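# Place the part on the rack inside the cabinet

## Task

Move the part until it sits on the rack within the cabinet, and it must still be resting there after the robot has released it.

## Robot and tools

Robot: two arms, left_arm and right_arm, each ending in a five-finger hand. right_arm has a right hand; left_arm has a mirrored left hand. Calibrated base positions in the scene frame: left_arm (+0.037, +0.316, +0.027) m, right_arm (+0.036, -0.275, +0.014) m, both nearly unrotated about z. A fixed post stands on the floor behind the arms. Loose objects may occasionally get a brief shove from outside.

Frame: the scene frame has its origin at table-top height, halfway between the nominal bases. +z is up, +x reaches out over the table, and +y is toward left_arm. Camera image sides are not arm sides. Reported hand positions (metres) and quaternions (wxyz) are in this frame and can be off by a few cm, more at long reach.

Hand point: a point fixed to the palm, 0.15 m out from the wrist flange along the fingers and 0.05 m in front of the palm. Its +z runs along straightened fingers, +y out of the palm. On the right hand +x points across the palm away from the thumb; on the left hand +x points toward the thumb. Straight fingers extend 0.06-0.07 m past the point and lie 0.06 m behind it (-y). A rigid bracket on the little-finger side of the wrist reaches 0.10 m across and can collide.

Row layout (28 numbers, each in [-1, 1], always both arms): left dx, dy, dz, rx, ry, rz; left little, ring, middle, index, thumb_bend, thumb_turn; left force_limit, speed; then the same 14 for the right arm. Pose numbers are offsets, not poses: they count from that arm's current Hand target, along scene-frame axes, and turning happens about the Hand target position. Scale: 1.0 = 0.6 m or 180 degrees; rx, ry, rz form one rotation vector. Six zeros means no new pose request for that arm. Finger numbers are absolute targets: -1 open/straight, +1 curled; thumb_bend -1 straight to +1 fully bent; thumb_turn -1 beside the palm to +1 opposite the fingers. force_limit maps -1..+1 to about 0..10 N at the fingertip (0..15 N for the two thumb motors). speed rises linearly from almost nothing at -1 to full at +0.48 and stays full above. No hand number means 'unchanged': to keep a hand as it is, resend the last eight hand numbers you actually sent (if none yet, use hand_measured plus hand_force_limit and hand_speed). Sending the same numbers again maintains a grip.

Gripping: thumb turned in front, the hand closes around objects about 0.035-0.065 m thick, or a handle down to about 0.025 m; thumb tip against index pad can pinch a light item up to about 0.08 m. Close at speed -0.94 or lower for a gentle grip. To squeeze harder, raise force_limit and send a target more closed than hand_measured; to loosen, send one more open.

execute_actions(actions, cameras): actions is a list of up to 15 actions; each action is a table of up to 15 rows, one row per 1/30 s step, the final row held to step 15. Every row in an action counts from the Hand target at that action's start, so repeating an offset moves further. An empty actions list returns images from all cameras. cameras: list of names, ["all"], or []; an unknown name invalidates the call.

move(target, speed, blend, blocking, cameras): target is one 28-number row or a list of up to 15 rows; all rows are offsets from the same starting Hand targets, not chained. Each hand point travels a straight line; no obstacle avoidance. speed: top path speed in m/s, 0.002 to 4.3, default 0.25 (turning up to twice that in rad/s); one value or one per target. blend: corner rounding in m, default 0 (stop at each target). The whole move is capped at 10 s. blocking=false returns after about 0.5 s while motion continues. Fast moves make hands lag, stray and hit harder.

wait(seconds, 0-3600): lets time pass, sending nothing new; a running move keeps going. stop(): brakes a running move. zoom_image(camera, region [x0, y0, x1, y1] in pixels, at most 504x504) for cam_high, cam_low, cam_left_wrist or cam_right_wrist (all 672x504). show_instructions(): shows the reference pages. finished_scene(scene=1): ends the scene irreversibly.

Results: per arm, end_effector_position, end_effector_quat_wxyz, Hand target (the last commanded pose after clipping; next offsets count from it), joint positions, velocities, torques, motor temperatures, and per hand hand_measured, hand_stopped_by (moving, target, force, stalled, fault), hand_load_n (positive when pushed open; near 0 after a lost grip), hand_force_limit, hand_speed. A move adds a 'move:' line: done, off_target, moving, held, fault, plus limits such as paced or held. Resting 1-3 cm (sometimes 5 cm) below a commanded pose in free air is normal; the next execute_actions call re-requests it, or send the missing distance. Orientation is clipped to within 40 degrees of the current one per step.

Avoid: dropping the part even a few mm, releasing it while it moves, fast impacts, ramming doors or fixed items, letting anything leave the table, large finger loads, and any contact between the two hands or arms, which can fail the task. Stalled arms keep pushing; command back past the hand point to relieve it. Holding loads or stretching heats motors; at 100 °C an arm drops for 30-60 s, with a MOTOR HOT warning from 85 °C. Time keeps running while you think.

Each tool is called after "Request:" in YAML: its name, and indented under it one key for each argument.

Reference images:

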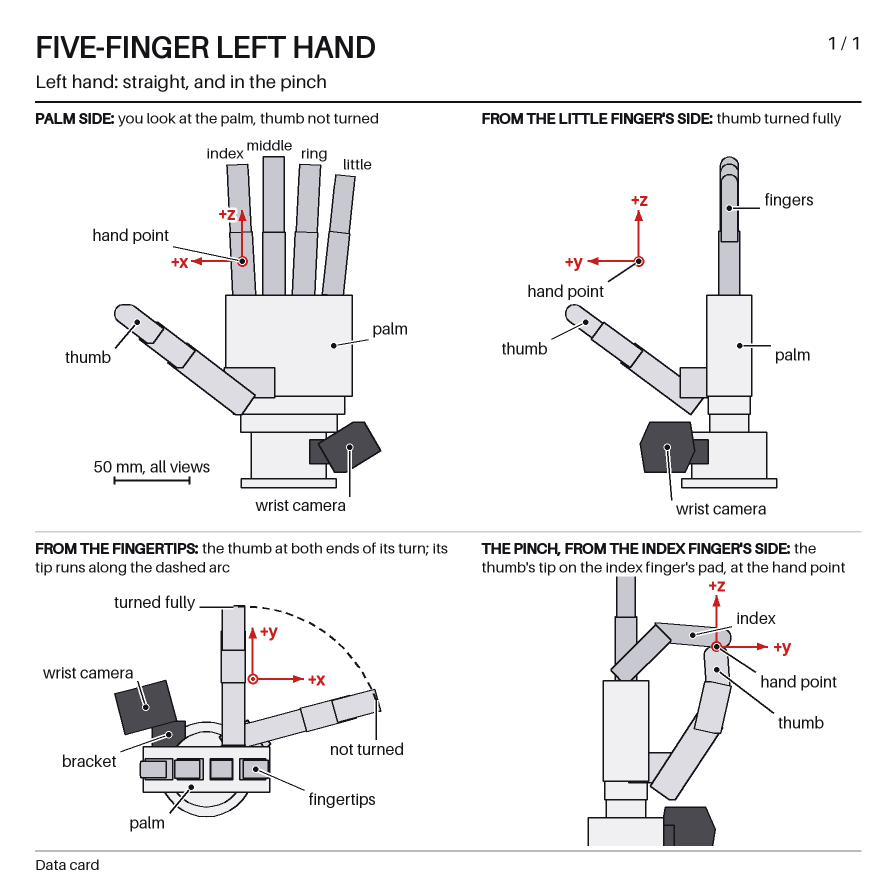

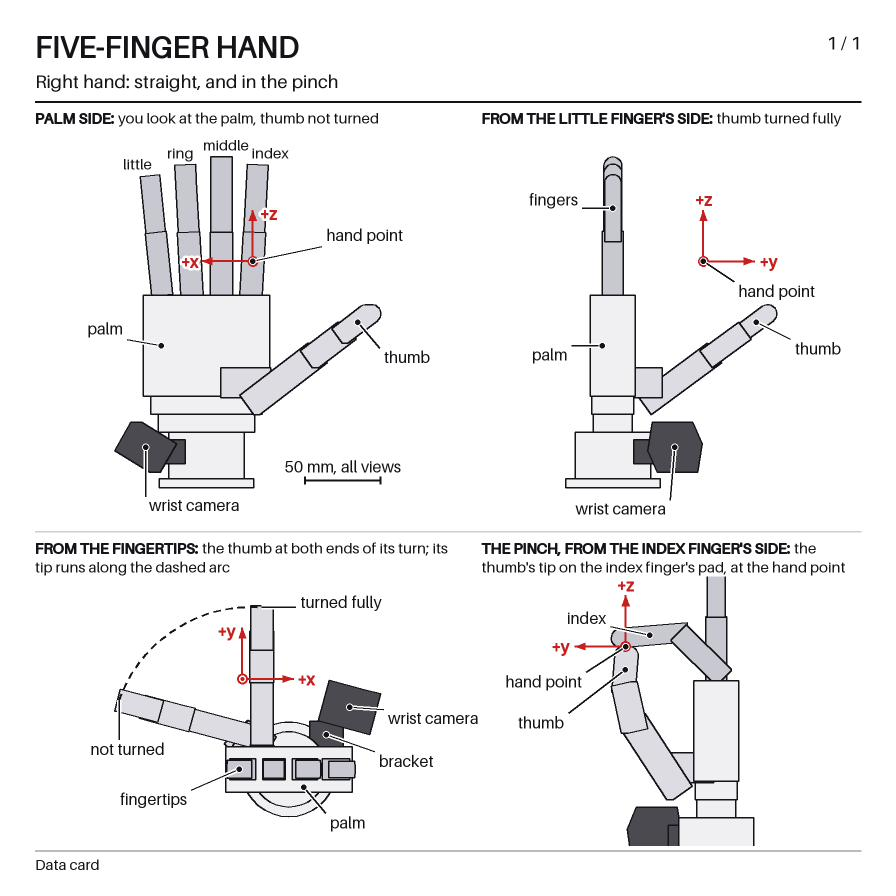

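## Session

Request:
execute_actions:
  actions: []

Scene clock: 0.00 s.
left_arm: end_effector_position=(+0.3614, +0.2350, +0.2568) hand_measured=(-1.000, -1.000, -1.000, -1.000, -1.000, -1.000) hand_load_n=(+0.0, +0.0, -0.5, +0.0, +0.0, +0.0) hand_stopped_by=(target, target, target, target, target, target) hand_force_limit=0.00 hand_speed=-0.80 end_effector_quat_wxyz=(+0.367, -0.330, +0.757, -0.428) | right_arm: end_effector_position=(+0.4566, +0.0470, +0.3245) hand_measured=(-1.000, -1.000, -1.000, -1.000, -1.000, -1.000) hand_load_n=(+0.0, +0.0, +0.0, +0.0, +0.0, +0.0) hand_stopped_by=(target, target, target, target, target, target) hand_force_limit=0.00 hand_speed=-0.80 end_effector_quat_wxyz=(+0.501, -0.323, +0.802, +0.046)
Joint positions: left_arm=[-0.018 0.567 0.569 -0.41 0.411 0.469] | right_arm=[0.558 1.09 0.92 -0.349 0.071 1.32]
Joint velocities: within noise
Joint torques (N m): no reading
Motor temperatures (°C): left_arm=[27 22 23 21 21 23] | right_arm=[23 25 27 23 22 24]
Heat: left arm: hottest waist 27 °C; right arm: hottest elbow 27 °C.
Hand target: left_arm +0.3663, +0.2350, +0.2734; +0.379, -0.323, +0.751, -0.434 | right_arm +0.4609, +0.0496, +0.3424; +0.514, -0.319, +0.794, +0.048

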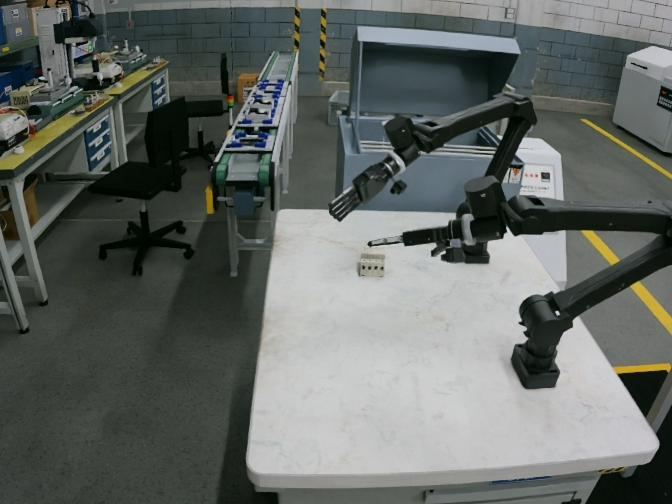

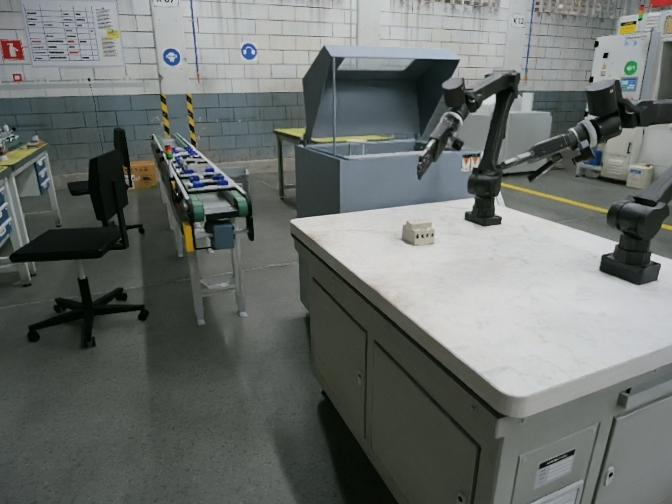

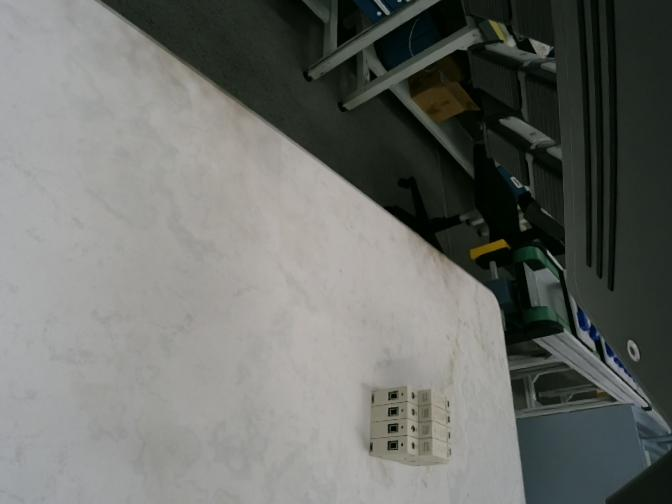

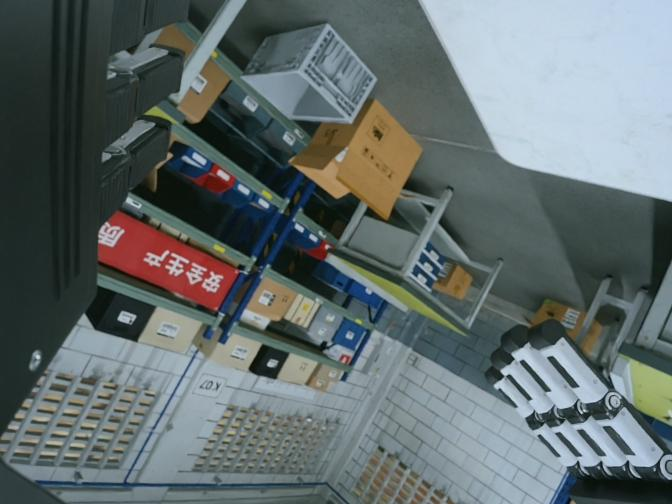

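Request:
zoom_image:
  camera: "cam_high"
  region: [300, 20, 600, 300]

Request:
zoom_image:
  camera: "cam_low"
  region: [280, 30, 580, 280]

Request:
zoom_image:
  camera: "cam_low"
  region: [0, 0, 504, 504]

Request:
zoom_image:
  camera: "cam_left_wrist"
  region: [300, 300, 672, 504]

Scaled by 1.680.

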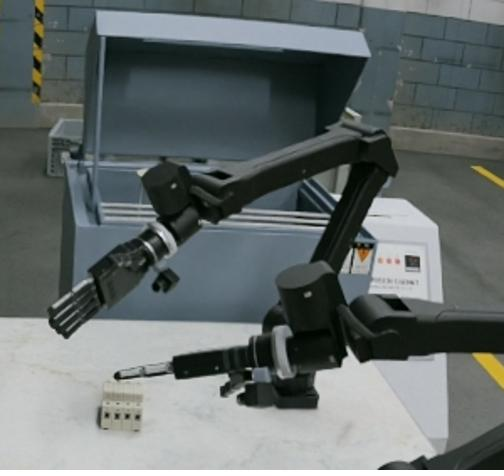

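Scaled by 1.680.

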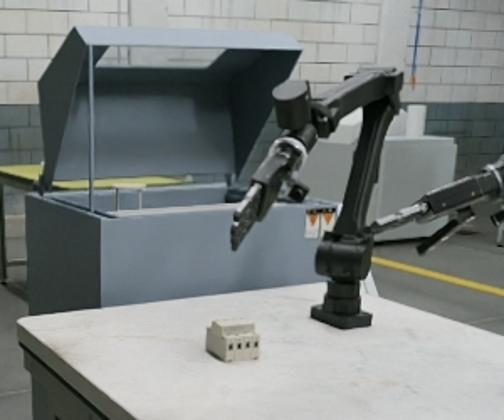

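Scaled by 1.000.

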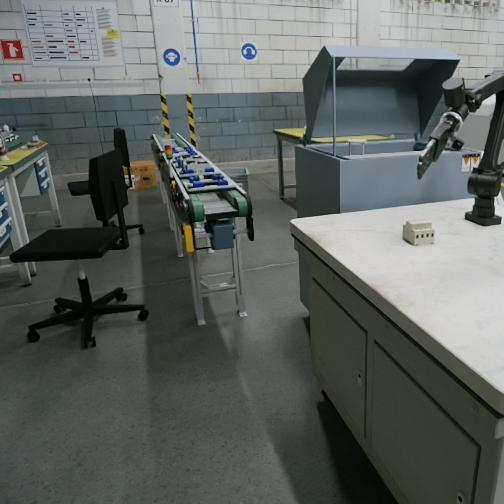

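Scaled by 1.355.

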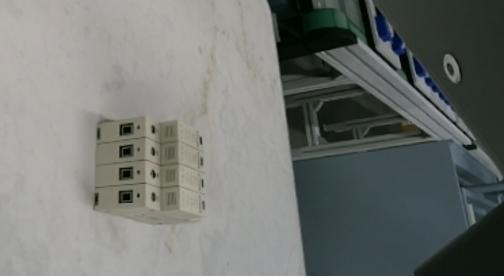

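Request:
zoom_image:
  camera: "cam_high"
  region: [320, 130, 500, 265]

Request:
zoom_image:
  camera: "cam_high"
  region: [340, 235, 420, 295]

Request:
zoom_image:
  camera: "cam_low"
  region: [290, 120, 500, 260]

Request:
zoom_image:
  camera: "cam_low"
  region: [390, 200, 450, 255]

Scaled by 2.800.

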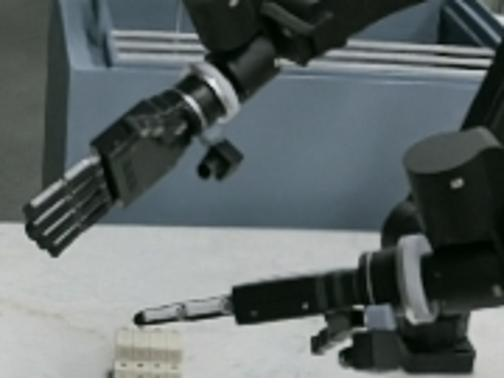

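Scaled by 6.300.

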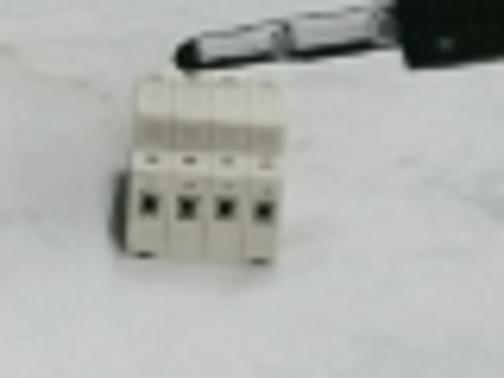

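Scaled by 2.400.

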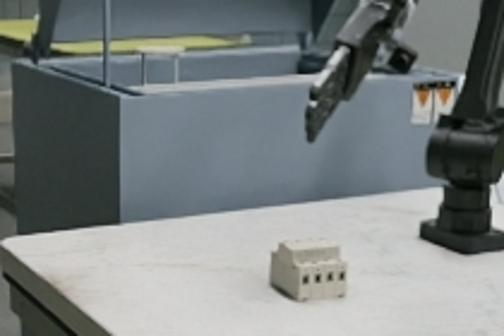

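Scaled by 8.400.

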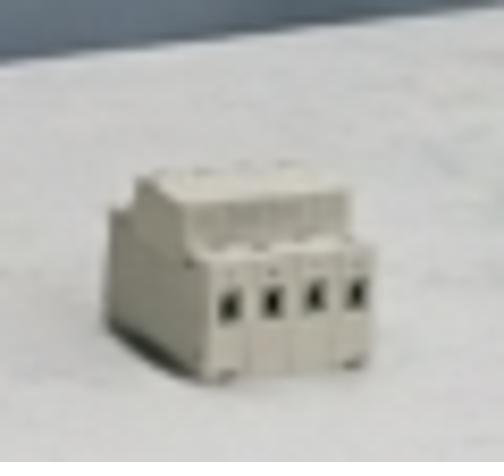

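Request:
zoom_image:
  camera: "cam_high"
  region: [420, 180, 600, 400]

Request:
zoom_image:
  camera: "cam_high"
  region: [230, 200, 672, 504]

Scaled by 2.291.

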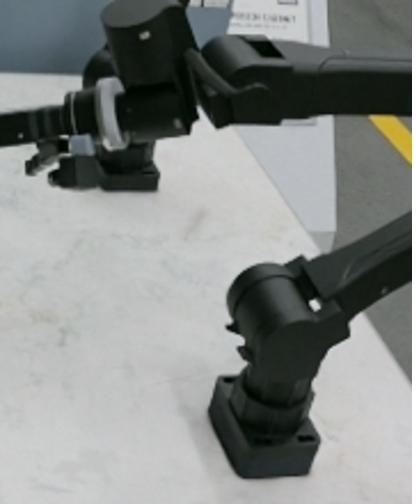

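Scaled by 1.140.

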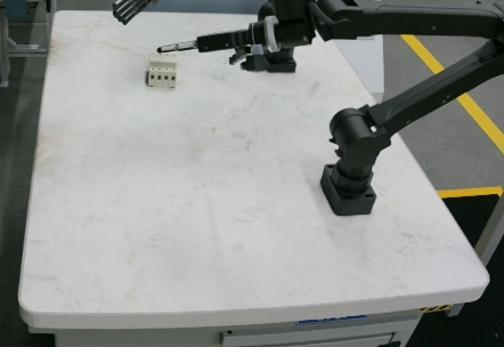

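Request:
move:
  target:
    - [0,0,0,0,0,0,-1,-1,-1,-1,-1,-1,0,-0.8,-0.268,-0.833,0.23,-0.362,0.174,-0.407,-1,-1,-1,-1,-1,-1,0,-0.8]
  speed: 0.25
  cameras: ["all"]

Scene clock: 143.37 s.
left_arm: end_effector_position=(+0.3614, +0.2350, +0.2568) hand_measured=(-1.000, -1.000, -1.000, -1.000, -1.000, -1.000) hand_load_n=(+0.0, +0.0, +0.0, +0.0, +0.0, +0.0) hand_stopped_by=(target, target, target, target, target, target) hand_force_limit=0.00 hand_speed=-0.80 end_effector_quat_wxyz=(+0.367, -0.330, +0.757, -0.428) | right_arm: end_effector_position=(+0.3006, -0.4498, +0.4610) hand_measured=(-1.000, -1.000, -1.000, -1.000, -1.000, -1.000) hand_load_n=(+0.0, +0.0, +0.0, +0.0, +0.0, +0.0) hand_stopped_by=(target, target, target, target, target, target) hand_force_limit=0.00 hand_speed=-0.80 end_effector_quat_wxyz=(+0.017, -0.026, +0.820, -0.571)
Joint positions: left_arm=[-0.018 0.567 0.569 -0.41 0.411 0.469] | right_arm=[-0.066 0.945 1.388 -1.678 1.195 1.209]
Joint torques (N m): left_arm=[0.09 -0.5 11.55 2.36 0.15 0.14] | right_arm=[-1.03 -1.08 13.15 0.34 0.71 -0.03]
Motor temperatures (°C): left_arm=[27 22 30 21 21 23] | right_arm=[23 24 35 23 22 24]
Heat: left arm: hottest elbow 30 °C; right arm: hottest elbow 35 °C.
Hand target: left_arm +0.3663, +0.2350, +0.2734; +0.379, -0.323, +0.751, -0.434 | right_arm +0.3001, -0.4501, +0.4805; +0.000, +0.000, +0.819, -0.574
Off the commanded pose: left_arm 0.017 m, 2 deg | right_arm 0.019 m, 4 deg.
joint sent to its limit (right arm) — joint 4 (wrist pitch), lower limit. The joint targets are off in orientation, not in position.
move: off_target (right_arm)

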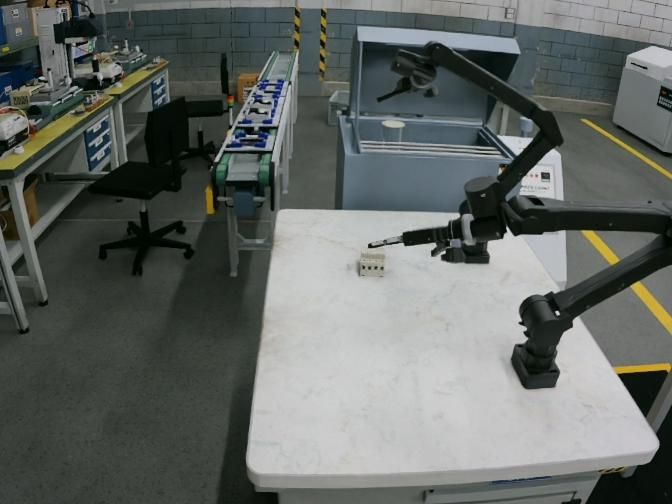

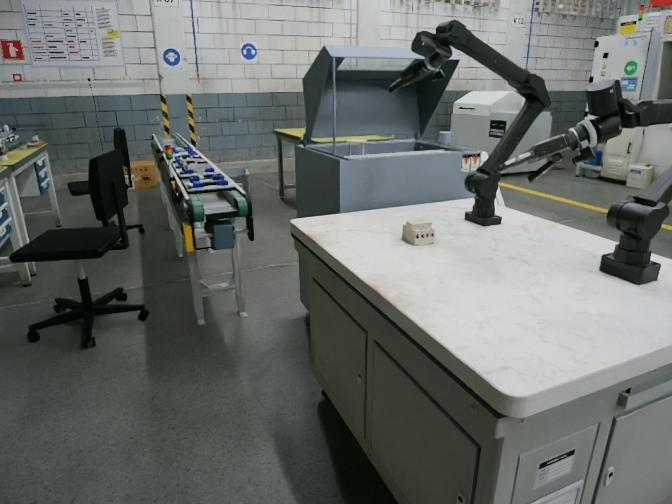

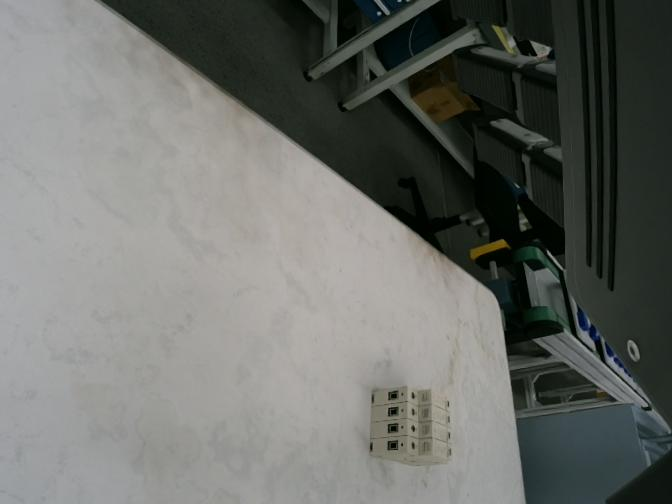

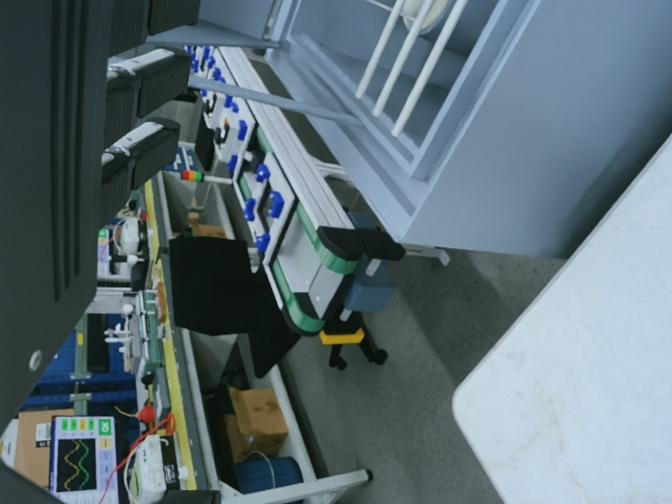

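Request:
zoom_image:
  camera: "cam_right_wrist"
  region: [168, 0, 672, 504]

Request:
zoom_image:
  camera: "cam_high"
  region: [330, 20, 570, 220]

Scaled by 1.000.

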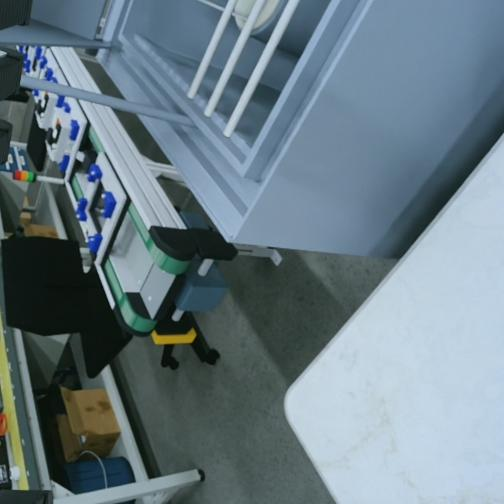

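Scaled by 2.100.

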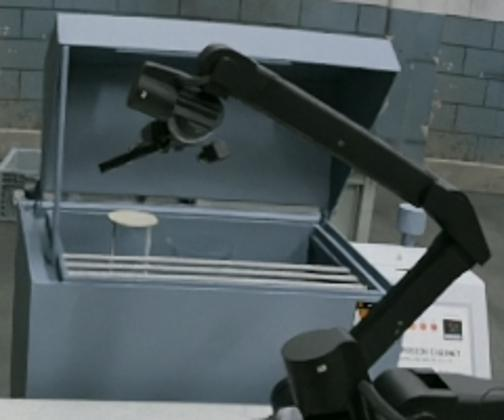

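Request:
zoom_image:
  camera: "cam_right_wrist"
  region: [240, 0, 492, 252]

Request:
zoom_image:
  camera: "cam_right_wrist"
  region: [380, 220, 672, 504]

Scaled by 2.000.

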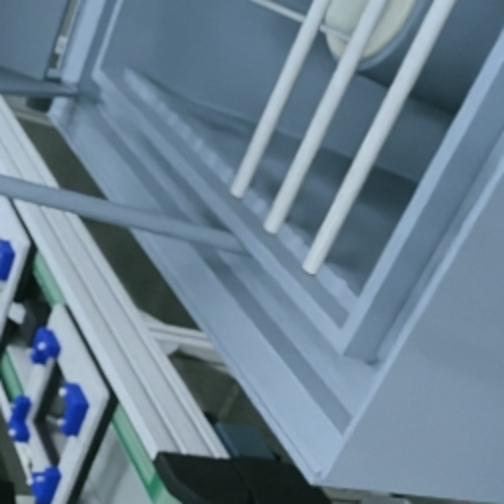

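Scaled by 1.726.

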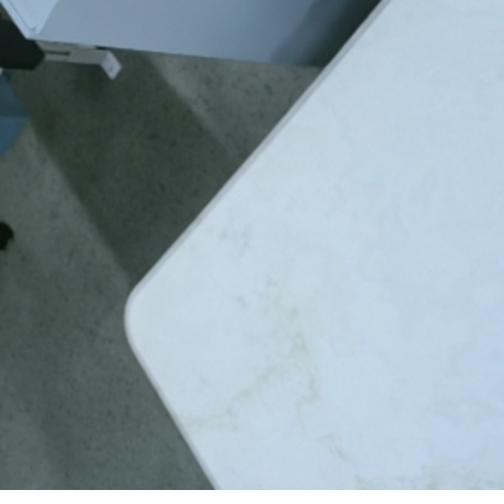

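Request:
move:
  target:
    - [0,0,0,0,0,0,-1,-1,-1,-1,-1,-1,0,-0.8,-0.25,-0.3,0.07,0.122,0,0,-1,-1,-1,-1,-1,-1,0,-0.8]
  speed: 0.2
  cameras: ["all"]

Scene clock: 317.57 s.
left_arm: end_effector_position=(+0.3614, +0.2350, +0.2568) hand_measured=(-1.000, -1.000, -1.000, -1.000, -1.000, -1.000) hand_load_n=(+0.0, +0.0, +0.0, +0.0, +0.0, +0.0) hand_stopped_by=(target, target, target, target, target, target) hand_force_limit=0.00 hand_speed=-0.80 end_effector_quat_wxyz=(+0.367, -0.330, +0.757, -0.428) | right_arm: end_effector_position=(+0.1510, -0.6337, +0.4988) hand_measured=(-1.000, -1.000, -1.000, -1.000, -1.000, -1.000) hand_load_n=(+0.0, +0.0, +0.0, +0.0, -0.5, -0.5) hand_stopped_by=(target, target, target, target, target, target) hand_force_limit=0.00 hand_speed=-0.80 end_effector_quat_wxyz=(-0.006, +0.003, +0.921, -0.388)
Joint positions: left_arm=[-0.018 0.567 0.569 -0.41 0.411 0.469] | right_arm=[-1.248 1.1 1.709 -1.411 0.24 0.229]
Joint torques (N m): left_arm=[0.15 -0.5 11.54 2.35 0.16 0.14] | right_arm=[-0.67 -4.72 13.38 1.2 -0.03 -0.06]
Heat: left arm: hottest elbow 31 °C; right arm: hottest elbow 37 °C.
Hand target: left_arm +0.3663, +0.2350, +0.2734; +0.379, -0.323, +0.751, -0.434 | right_arm +0.1502, -0.6302, +0.5223; +0.000, +0.000, +0.913, -0.407
Off the commanded pose: left_arm 0.017 m, 2 deg | right_arm 0.024 m, 2 deg.
move: off_target (right_arm)

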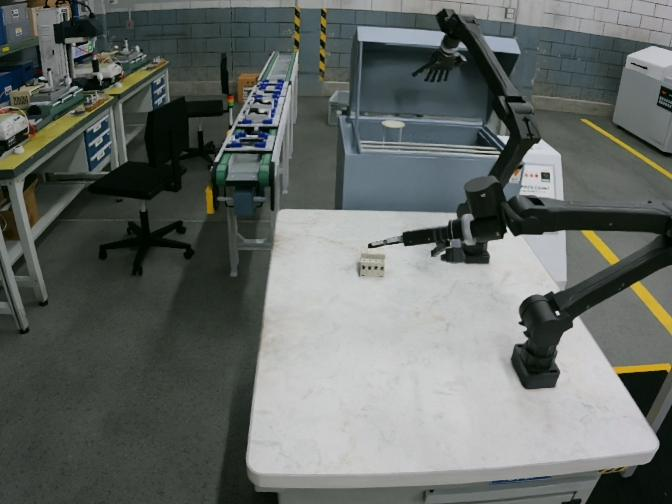

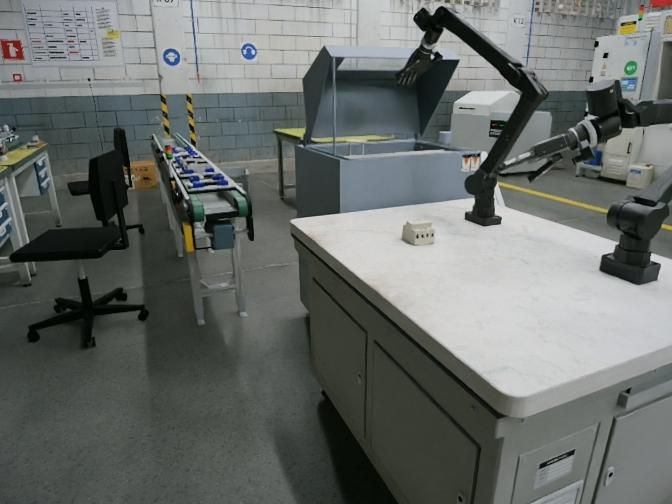

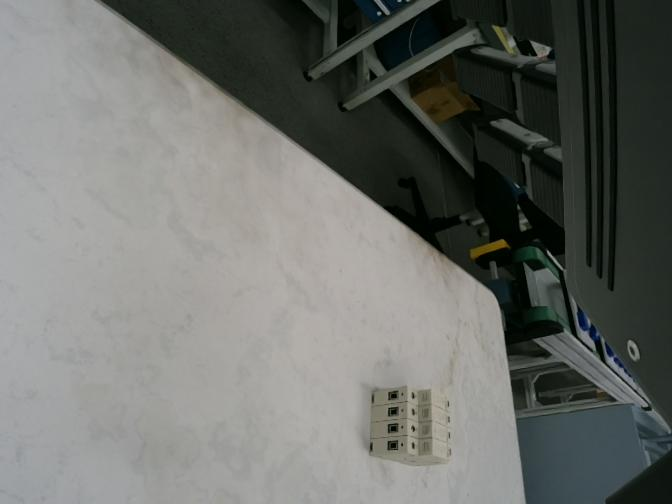

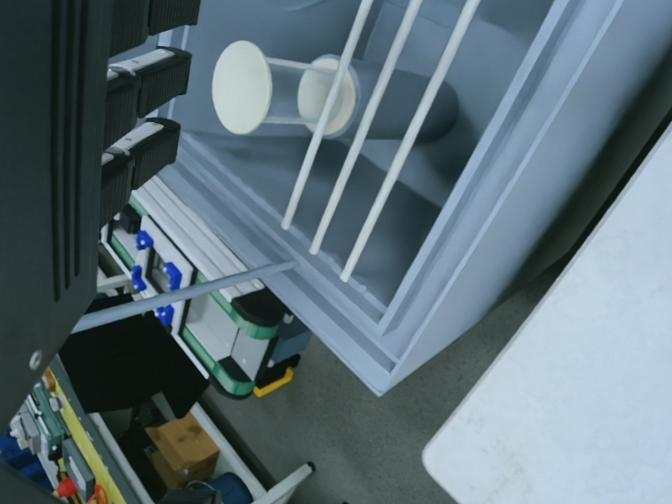

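Request:
zoom_image:
  camera: "cam_right_wrist"
  region: [200, 0, 452, 252]

Request:
zoom_image:
  camera: "cam_right_wrist"
  region: [270, 200, 522, 452]

Request:
zoom_image:
  camera: "cam_right_wrist"
  region: [420, 0, 672, 252]

Scaled by 2.000.

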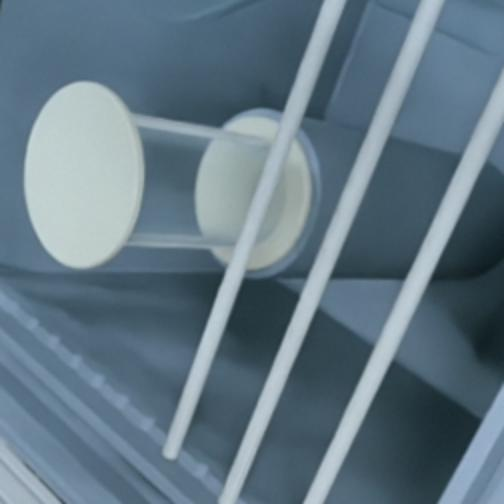

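Scaled by 2.000.

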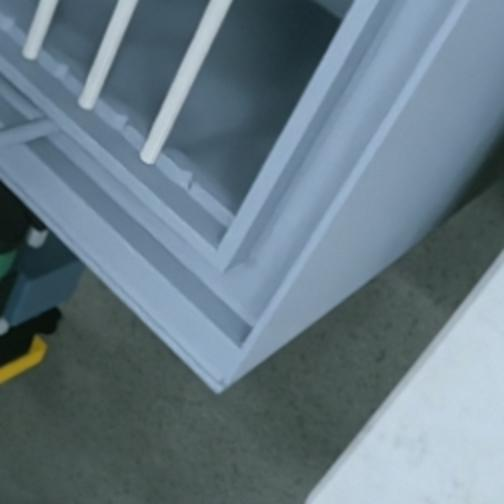

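Scaled by 2.000.

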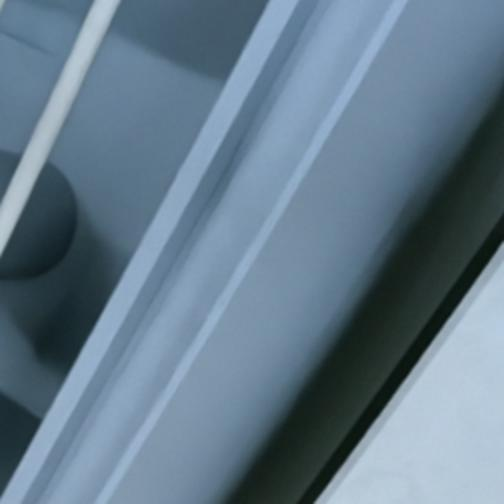

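Request:
move:
  target:
    - [0,0,0,0,0,0,-1,-1,-1,-1,-1,-1,0,-0.8,0.35,0.35,-0.12,0,0,0.25,-1,-1,-1,-1,-1,1,0,-0.5]
    - [0,0,0,0,0,0,-1,-1,-1,-1,-1,-1,0,-0.8,0.358,0.817,-0.437,0,0,0.5,-1,-1,-1,-1,-1,1,0,-0.5]
  speed: 0.2
  blend: [0.05, 0]
  cameras: ["all"]

Scene clock: 391.90 s.
left_arm: end_effector_position=(+0.3614, +0.2350, +0.2568) hand_measured=(-1.000, -1.000, -1.000, -1.000, -1.000, -1.000) hand_load_n=(+0.0, +0.0, +0.0, +0.0, +0.0, +0.0) hand_stopped_by=(target, target, target, target, target, target) hand_force_limit=0.00 hand_speed=-0.80 end_effector_quat_wxyz=(+0.367, -0.330, +0.757, -0.428) | right_arm: end_effector_position=(+0.3616, -0.1423, +0.2598) hand_measured=(-1.000, -1.000, -1.000, -1.000, -1.000, +1.000) hand_load_n=(+0.0, +0.0, +0.0, +0.0, +0.0, +0.0) hand_stopped_by=(target, target, target, target, target, target) hand_force_limit=0.00 hand_speed=-0.50 end_effector_quat_wxyz=(-0.281, +0.649, -0.646, +0.286)
Joint positions: left_arm=[-0.018 0.567 0.569 -0.41 0.411 0.469] | right_arm=[0.437 0.82 0.876 -0.851 0.32 0.3]
Joint torques (N m): left_arm=[0.09 -0.5 11.55 2.35 0.15 0.14] | right_arm=[-0.56 -1.96 10.15 2.54 0.09 0.05]
Heat: left arm: hottest elbow 32 °C; right arm: hottest elbow 38 °C.
Hand target: left_arm +0.3663, +0.2350, +0.2734; +0.379, -0.323, +0.751, -0.434 | right_arm +0.3650, -0.1400, +0.2601; -0.288, +0.646, -0.646, +0.288
Off the commanded pose: left_arm 0.017 m, 2 deg | right_arm 0.004 m, 1 deg.
move: done

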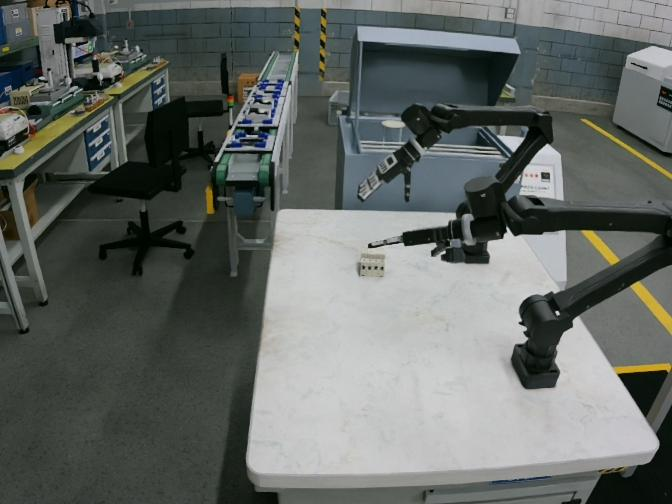

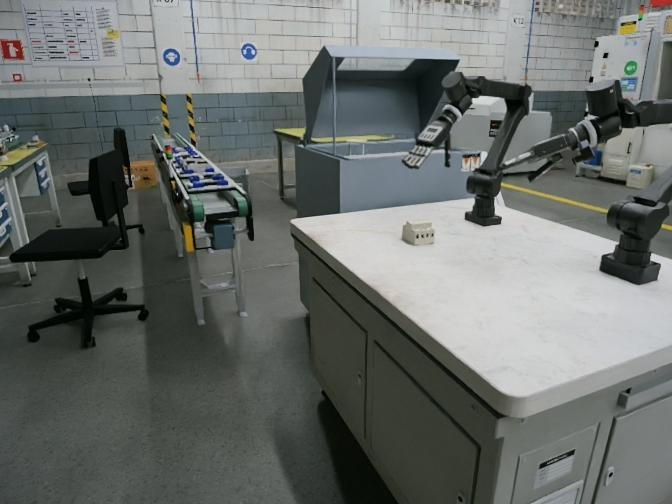

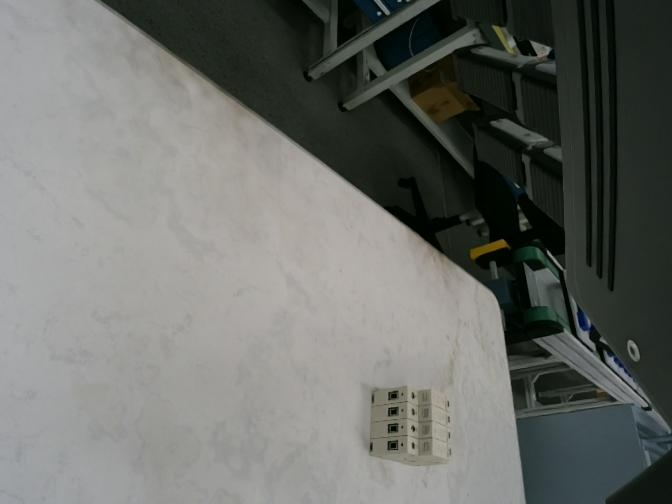

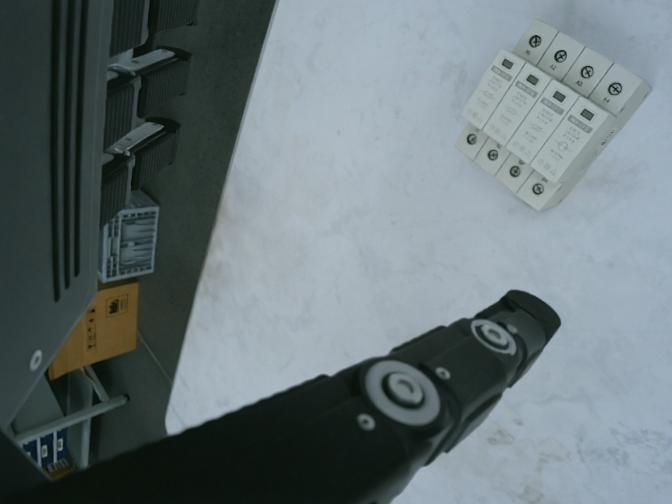

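Request:
move:
  target: [0,0,0,0,0,0,-1,-1,-1,-1,-1,-1,0,-0.8,0,0,0,0,0,0,-1,-1,-1,0,-1,1,0,0]
  cameras: ["cam_right_wrist"]

Request:
move:
  target: [0,0,0,0,0,0,-1,-1,-1,-1,-1,-1,0,-0.8,0,0,0,0,0,0,0,0,0,0.5,-1,1,0,0]
  cameras: ["cam_right_wrist"]

Scene clock: 411.30 s.
left_arm: end_effector_position=(+0.3614, +0.2350, +0.2568) hand_measured=(-1.000, -1.000, -1.000, -1.000, -1.000, -1.000) hand_load_n=(+0.0, +0.0, +0.0, +0.0, +0.0, +0.0) hand_stopped_by=(target, target, target, target, target, target) hand_force_limit=0.00 hand_speed=-0.80 end_effector_quat_wxyz=(+0.367, -0.330, +0.757, -0.428) | right_arm: end_effector_position=(+0.3616, -0.1423, +0.2598) hand_measured=(-1.000, -1.000, -1.000, +0.000, -1.000, +1.000) hand_load_n=(+0.0, +0.0, +0.0, +0.0, +0.0, +0.0) hand_stopped_by=(target, target, target, target, target, target) hand_force_limit=0.00 hand_speed=0.00 end_effector_quat_wxyz=(-0.281, +0.649, -0.646, +0.286)
Joint positions: left_arm=[-0.018 0.567 0.569 -0.41 0.411 0.469] | right_arm=[0.437 0.82 0.876 -0.851 0.32 0.3]
Joint torques (N m): left_arm=[0.09 -0.44 11.54 2.35 0.15 0.14] | right_arm=[-0.62 -2.02 10.1 2.54 0.08 0.05]
Heat: left arm: hottest elbow 32 °C; right arm: hottest elbow 35 °C.
Hand target: left_arm +0.3663, +0.2350, +0.2734; +0.379, -0.323, +0.751, -0.434 | right_arm +0.3650, -0.1400, +0.2601; -0.288, +0.646, -0.646, +0.288
Off the commanded pose: left_arm 0.017 m, 2 deg | right_arm 0.004 m, 1 deg.
move: done

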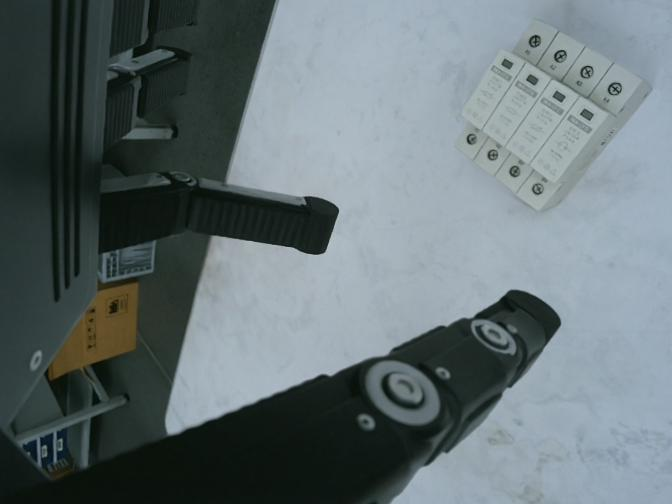

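Scene clock: 411.97 s.
left_arm: end_effector_position=(+0.3614, +0.2350, +0.2568) hand_measured=(-1.000, -1.000, -1.000, -1.000, -1.000, -1.000) hand_load_n=(+0.0, +0.0, +0.0, -0.5, +0.0, +0.0) hand_stopped_by=(target, target, target, target, target, target) hand_force_limit=0.00 hand_speed=-0.80 end_effector_quat_wxyz=(+0.367, -0.330, +0.757, -0.428) | right_arm: end_effector_position=(+0.3616, -0.1423, +0.2598) hand_measured=(+0.000, +0.000, +0.000, +0.500, -1.000, +1.000) hand_load_n=(+0.0, +0.0, +0.0, +0.0, +0.0, +0.0) hand_stopped_by=(target, target, target, target, target, target) hand_force_limit=0.00 hand_speed=0.00 end_effector_quat_wxyz=(-0.281, +0.649, -0.646, +0.286)
Joint positions: left_arm=[-0.018 0.567 0.569 -0.41 0.411 0.469] | right_arm=[0.437 0.82 0.876 -0.851 0.32 0.3]
Joint torques (N m): left_arm=[0.15 -0.5 11.55 2.33 0.15 0.14] | right_arm=[-0.5 -1.96 10.09 2.5 0.08 0.05]
Heat: left arm: hottest elbow 32 °C; right arm: hottest elbow 35 °C.
Hand target: left_arm +0.3663, +0.2350, +0.2734; +0.379, -0.323, +0.751, -0.434 | right_arm +0.3649, -0.1400, +0.2601; -0.288, +0.646, -0.646, +0.288
Off the commanded pose: left_arm 0.017 m, 2 deg | right_arm 0.004 m, 1 deg.
move: done

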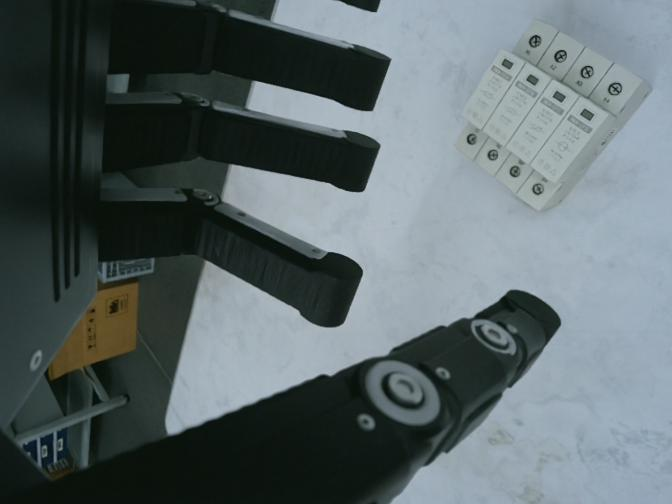

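Request:
zoom_image:
  camera: "cam_right_wrist"
  region: [440, 0, 672, 232]

Scaled by 2.172.

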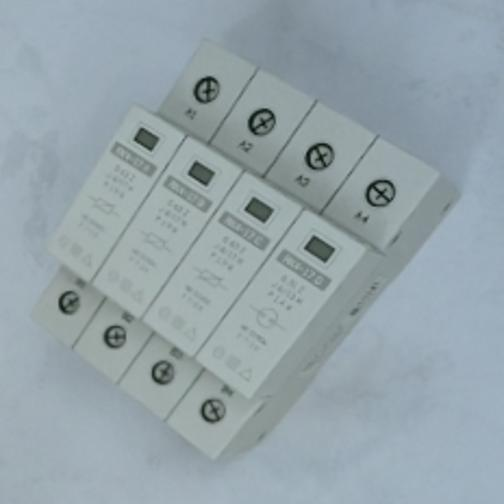

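Request:
move:
  target: [0,0,0,0,0,0,-1,-1,-1,-1,-1,-1,0,-0.8,0.078,-0.032,-0.217,0,0,-0.058,-0.5,-0.5,-0.5,-0.5,-1,1,0,0]
  speed: 0.15
  cameras: ["all"]

Scene clock: 487.40 s.
left_arm: end_effector_position=(+0.3614, +0.2350, +0.2568) hand_measured=(-1.000, -1.000, -1.000, -1.000, -1.000, -1.000) hand_load_n=(+0.0, +0.0, +0.0, +0.0, +0.0, +0.0) hand_stopped_by=(target, target, target, target, target, target) hand_force_limit=0.00 hand_speed=-0.80 end_effector_quat_wxyz=(+0.367, -0.330, +0.757, -0.428) | right_arm: end_effector_position=(+0.4074, -0.1583, +0.1282) hand_measured=(-0.500, -0.500, -0.500, -0.500, -1.000, +1.000) hand_load_n=(+0.0, +0.0, +0.0, +0.0, +0.0, +0.0) hand_stopped_by=(target, target, target, target, target, target) hand_force_limit=0.00 hand_speed=0.00 end_effector_quat_wxyz=(+0.253, -0.593, +0.698, -0.310)
Joint positions: left_arm=[-0.018 0.567 0.569 -0.41 0.411 0.469] | right_arm=[0.382 1.024 0.639 -0.446 0.402 0.385]
Joint torques (N m): left_arm=[0.09 -0.5 11.55 2.33 0.15 0.14] | right_arm=[-1.2 -4.37 9.35 2.45 0.22 0.11]
Heat: left arm: hottest elbow 32 °C; right arm: hottest elbow 33 °C.
Hand target: left_arm +0.3663, +0.2350, +0.2734; +0.379, -0.323, +0.751, -0.434 | right_arm +0.4117, -0.1591, +0.1299; +0.260, -0.584, +0.702, -0.313
Off the commanded pose: left_arm 0.017 m, 2 deg | right_arm 0.005 m, 1 deg.
move: done

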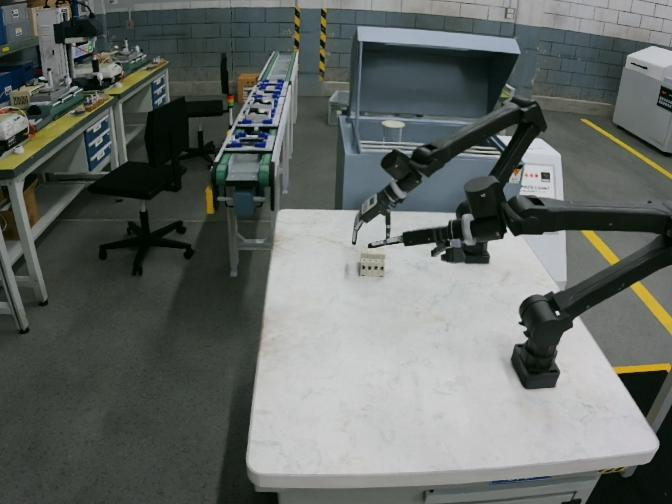

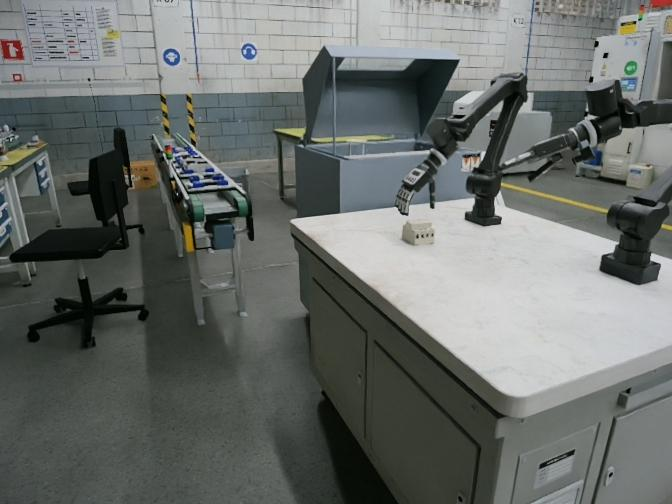

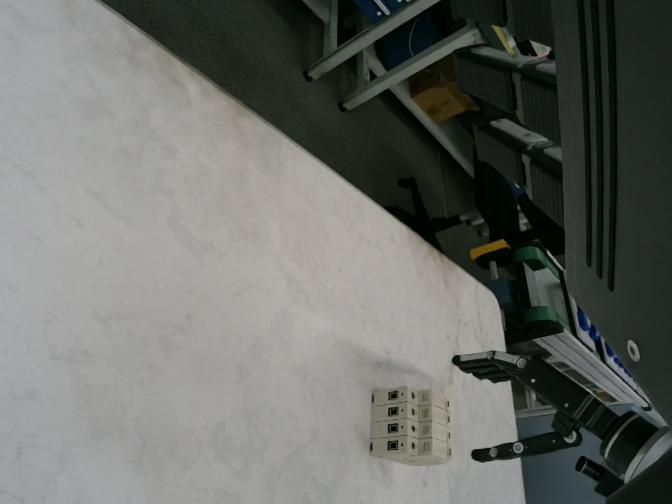

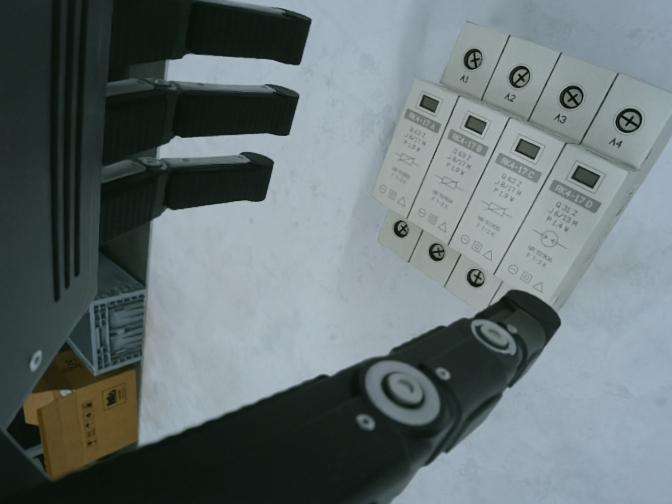

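Request:
zoom_image:
  camera: "cam_right_wrist"
  region: [340, 0, 672, 332]

Request:
zoom_image:
  camera: "cam_left_wrist"
  region: [340, 320, 560, 504]

Request:
zoom_image:
  camera: "cam_low"
  region: [370, 130, 480, 260]

Request:
zoom_image:
  camera: "cam_high"
  region: [320, 180, 450, 300]

Scaled by 1.518.

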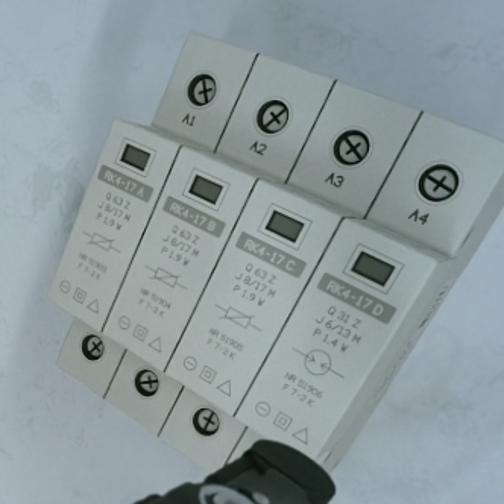

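Scaled by 2.291.

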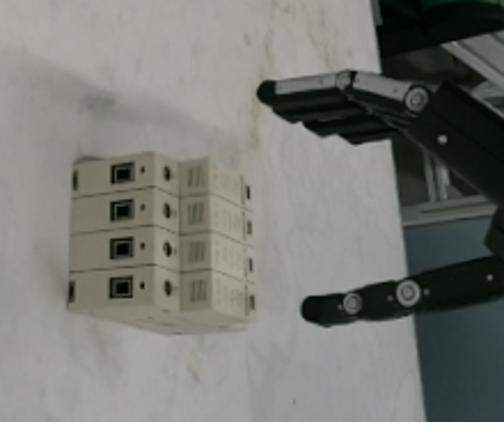

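Scaled by 3.877.

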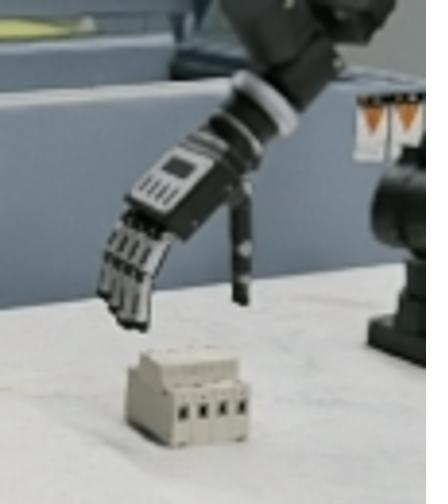

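Scaled by 3.877.

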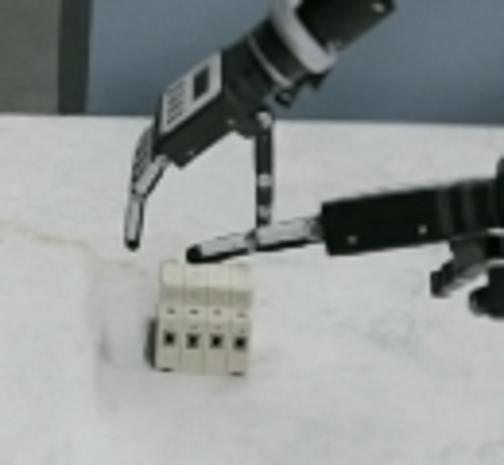

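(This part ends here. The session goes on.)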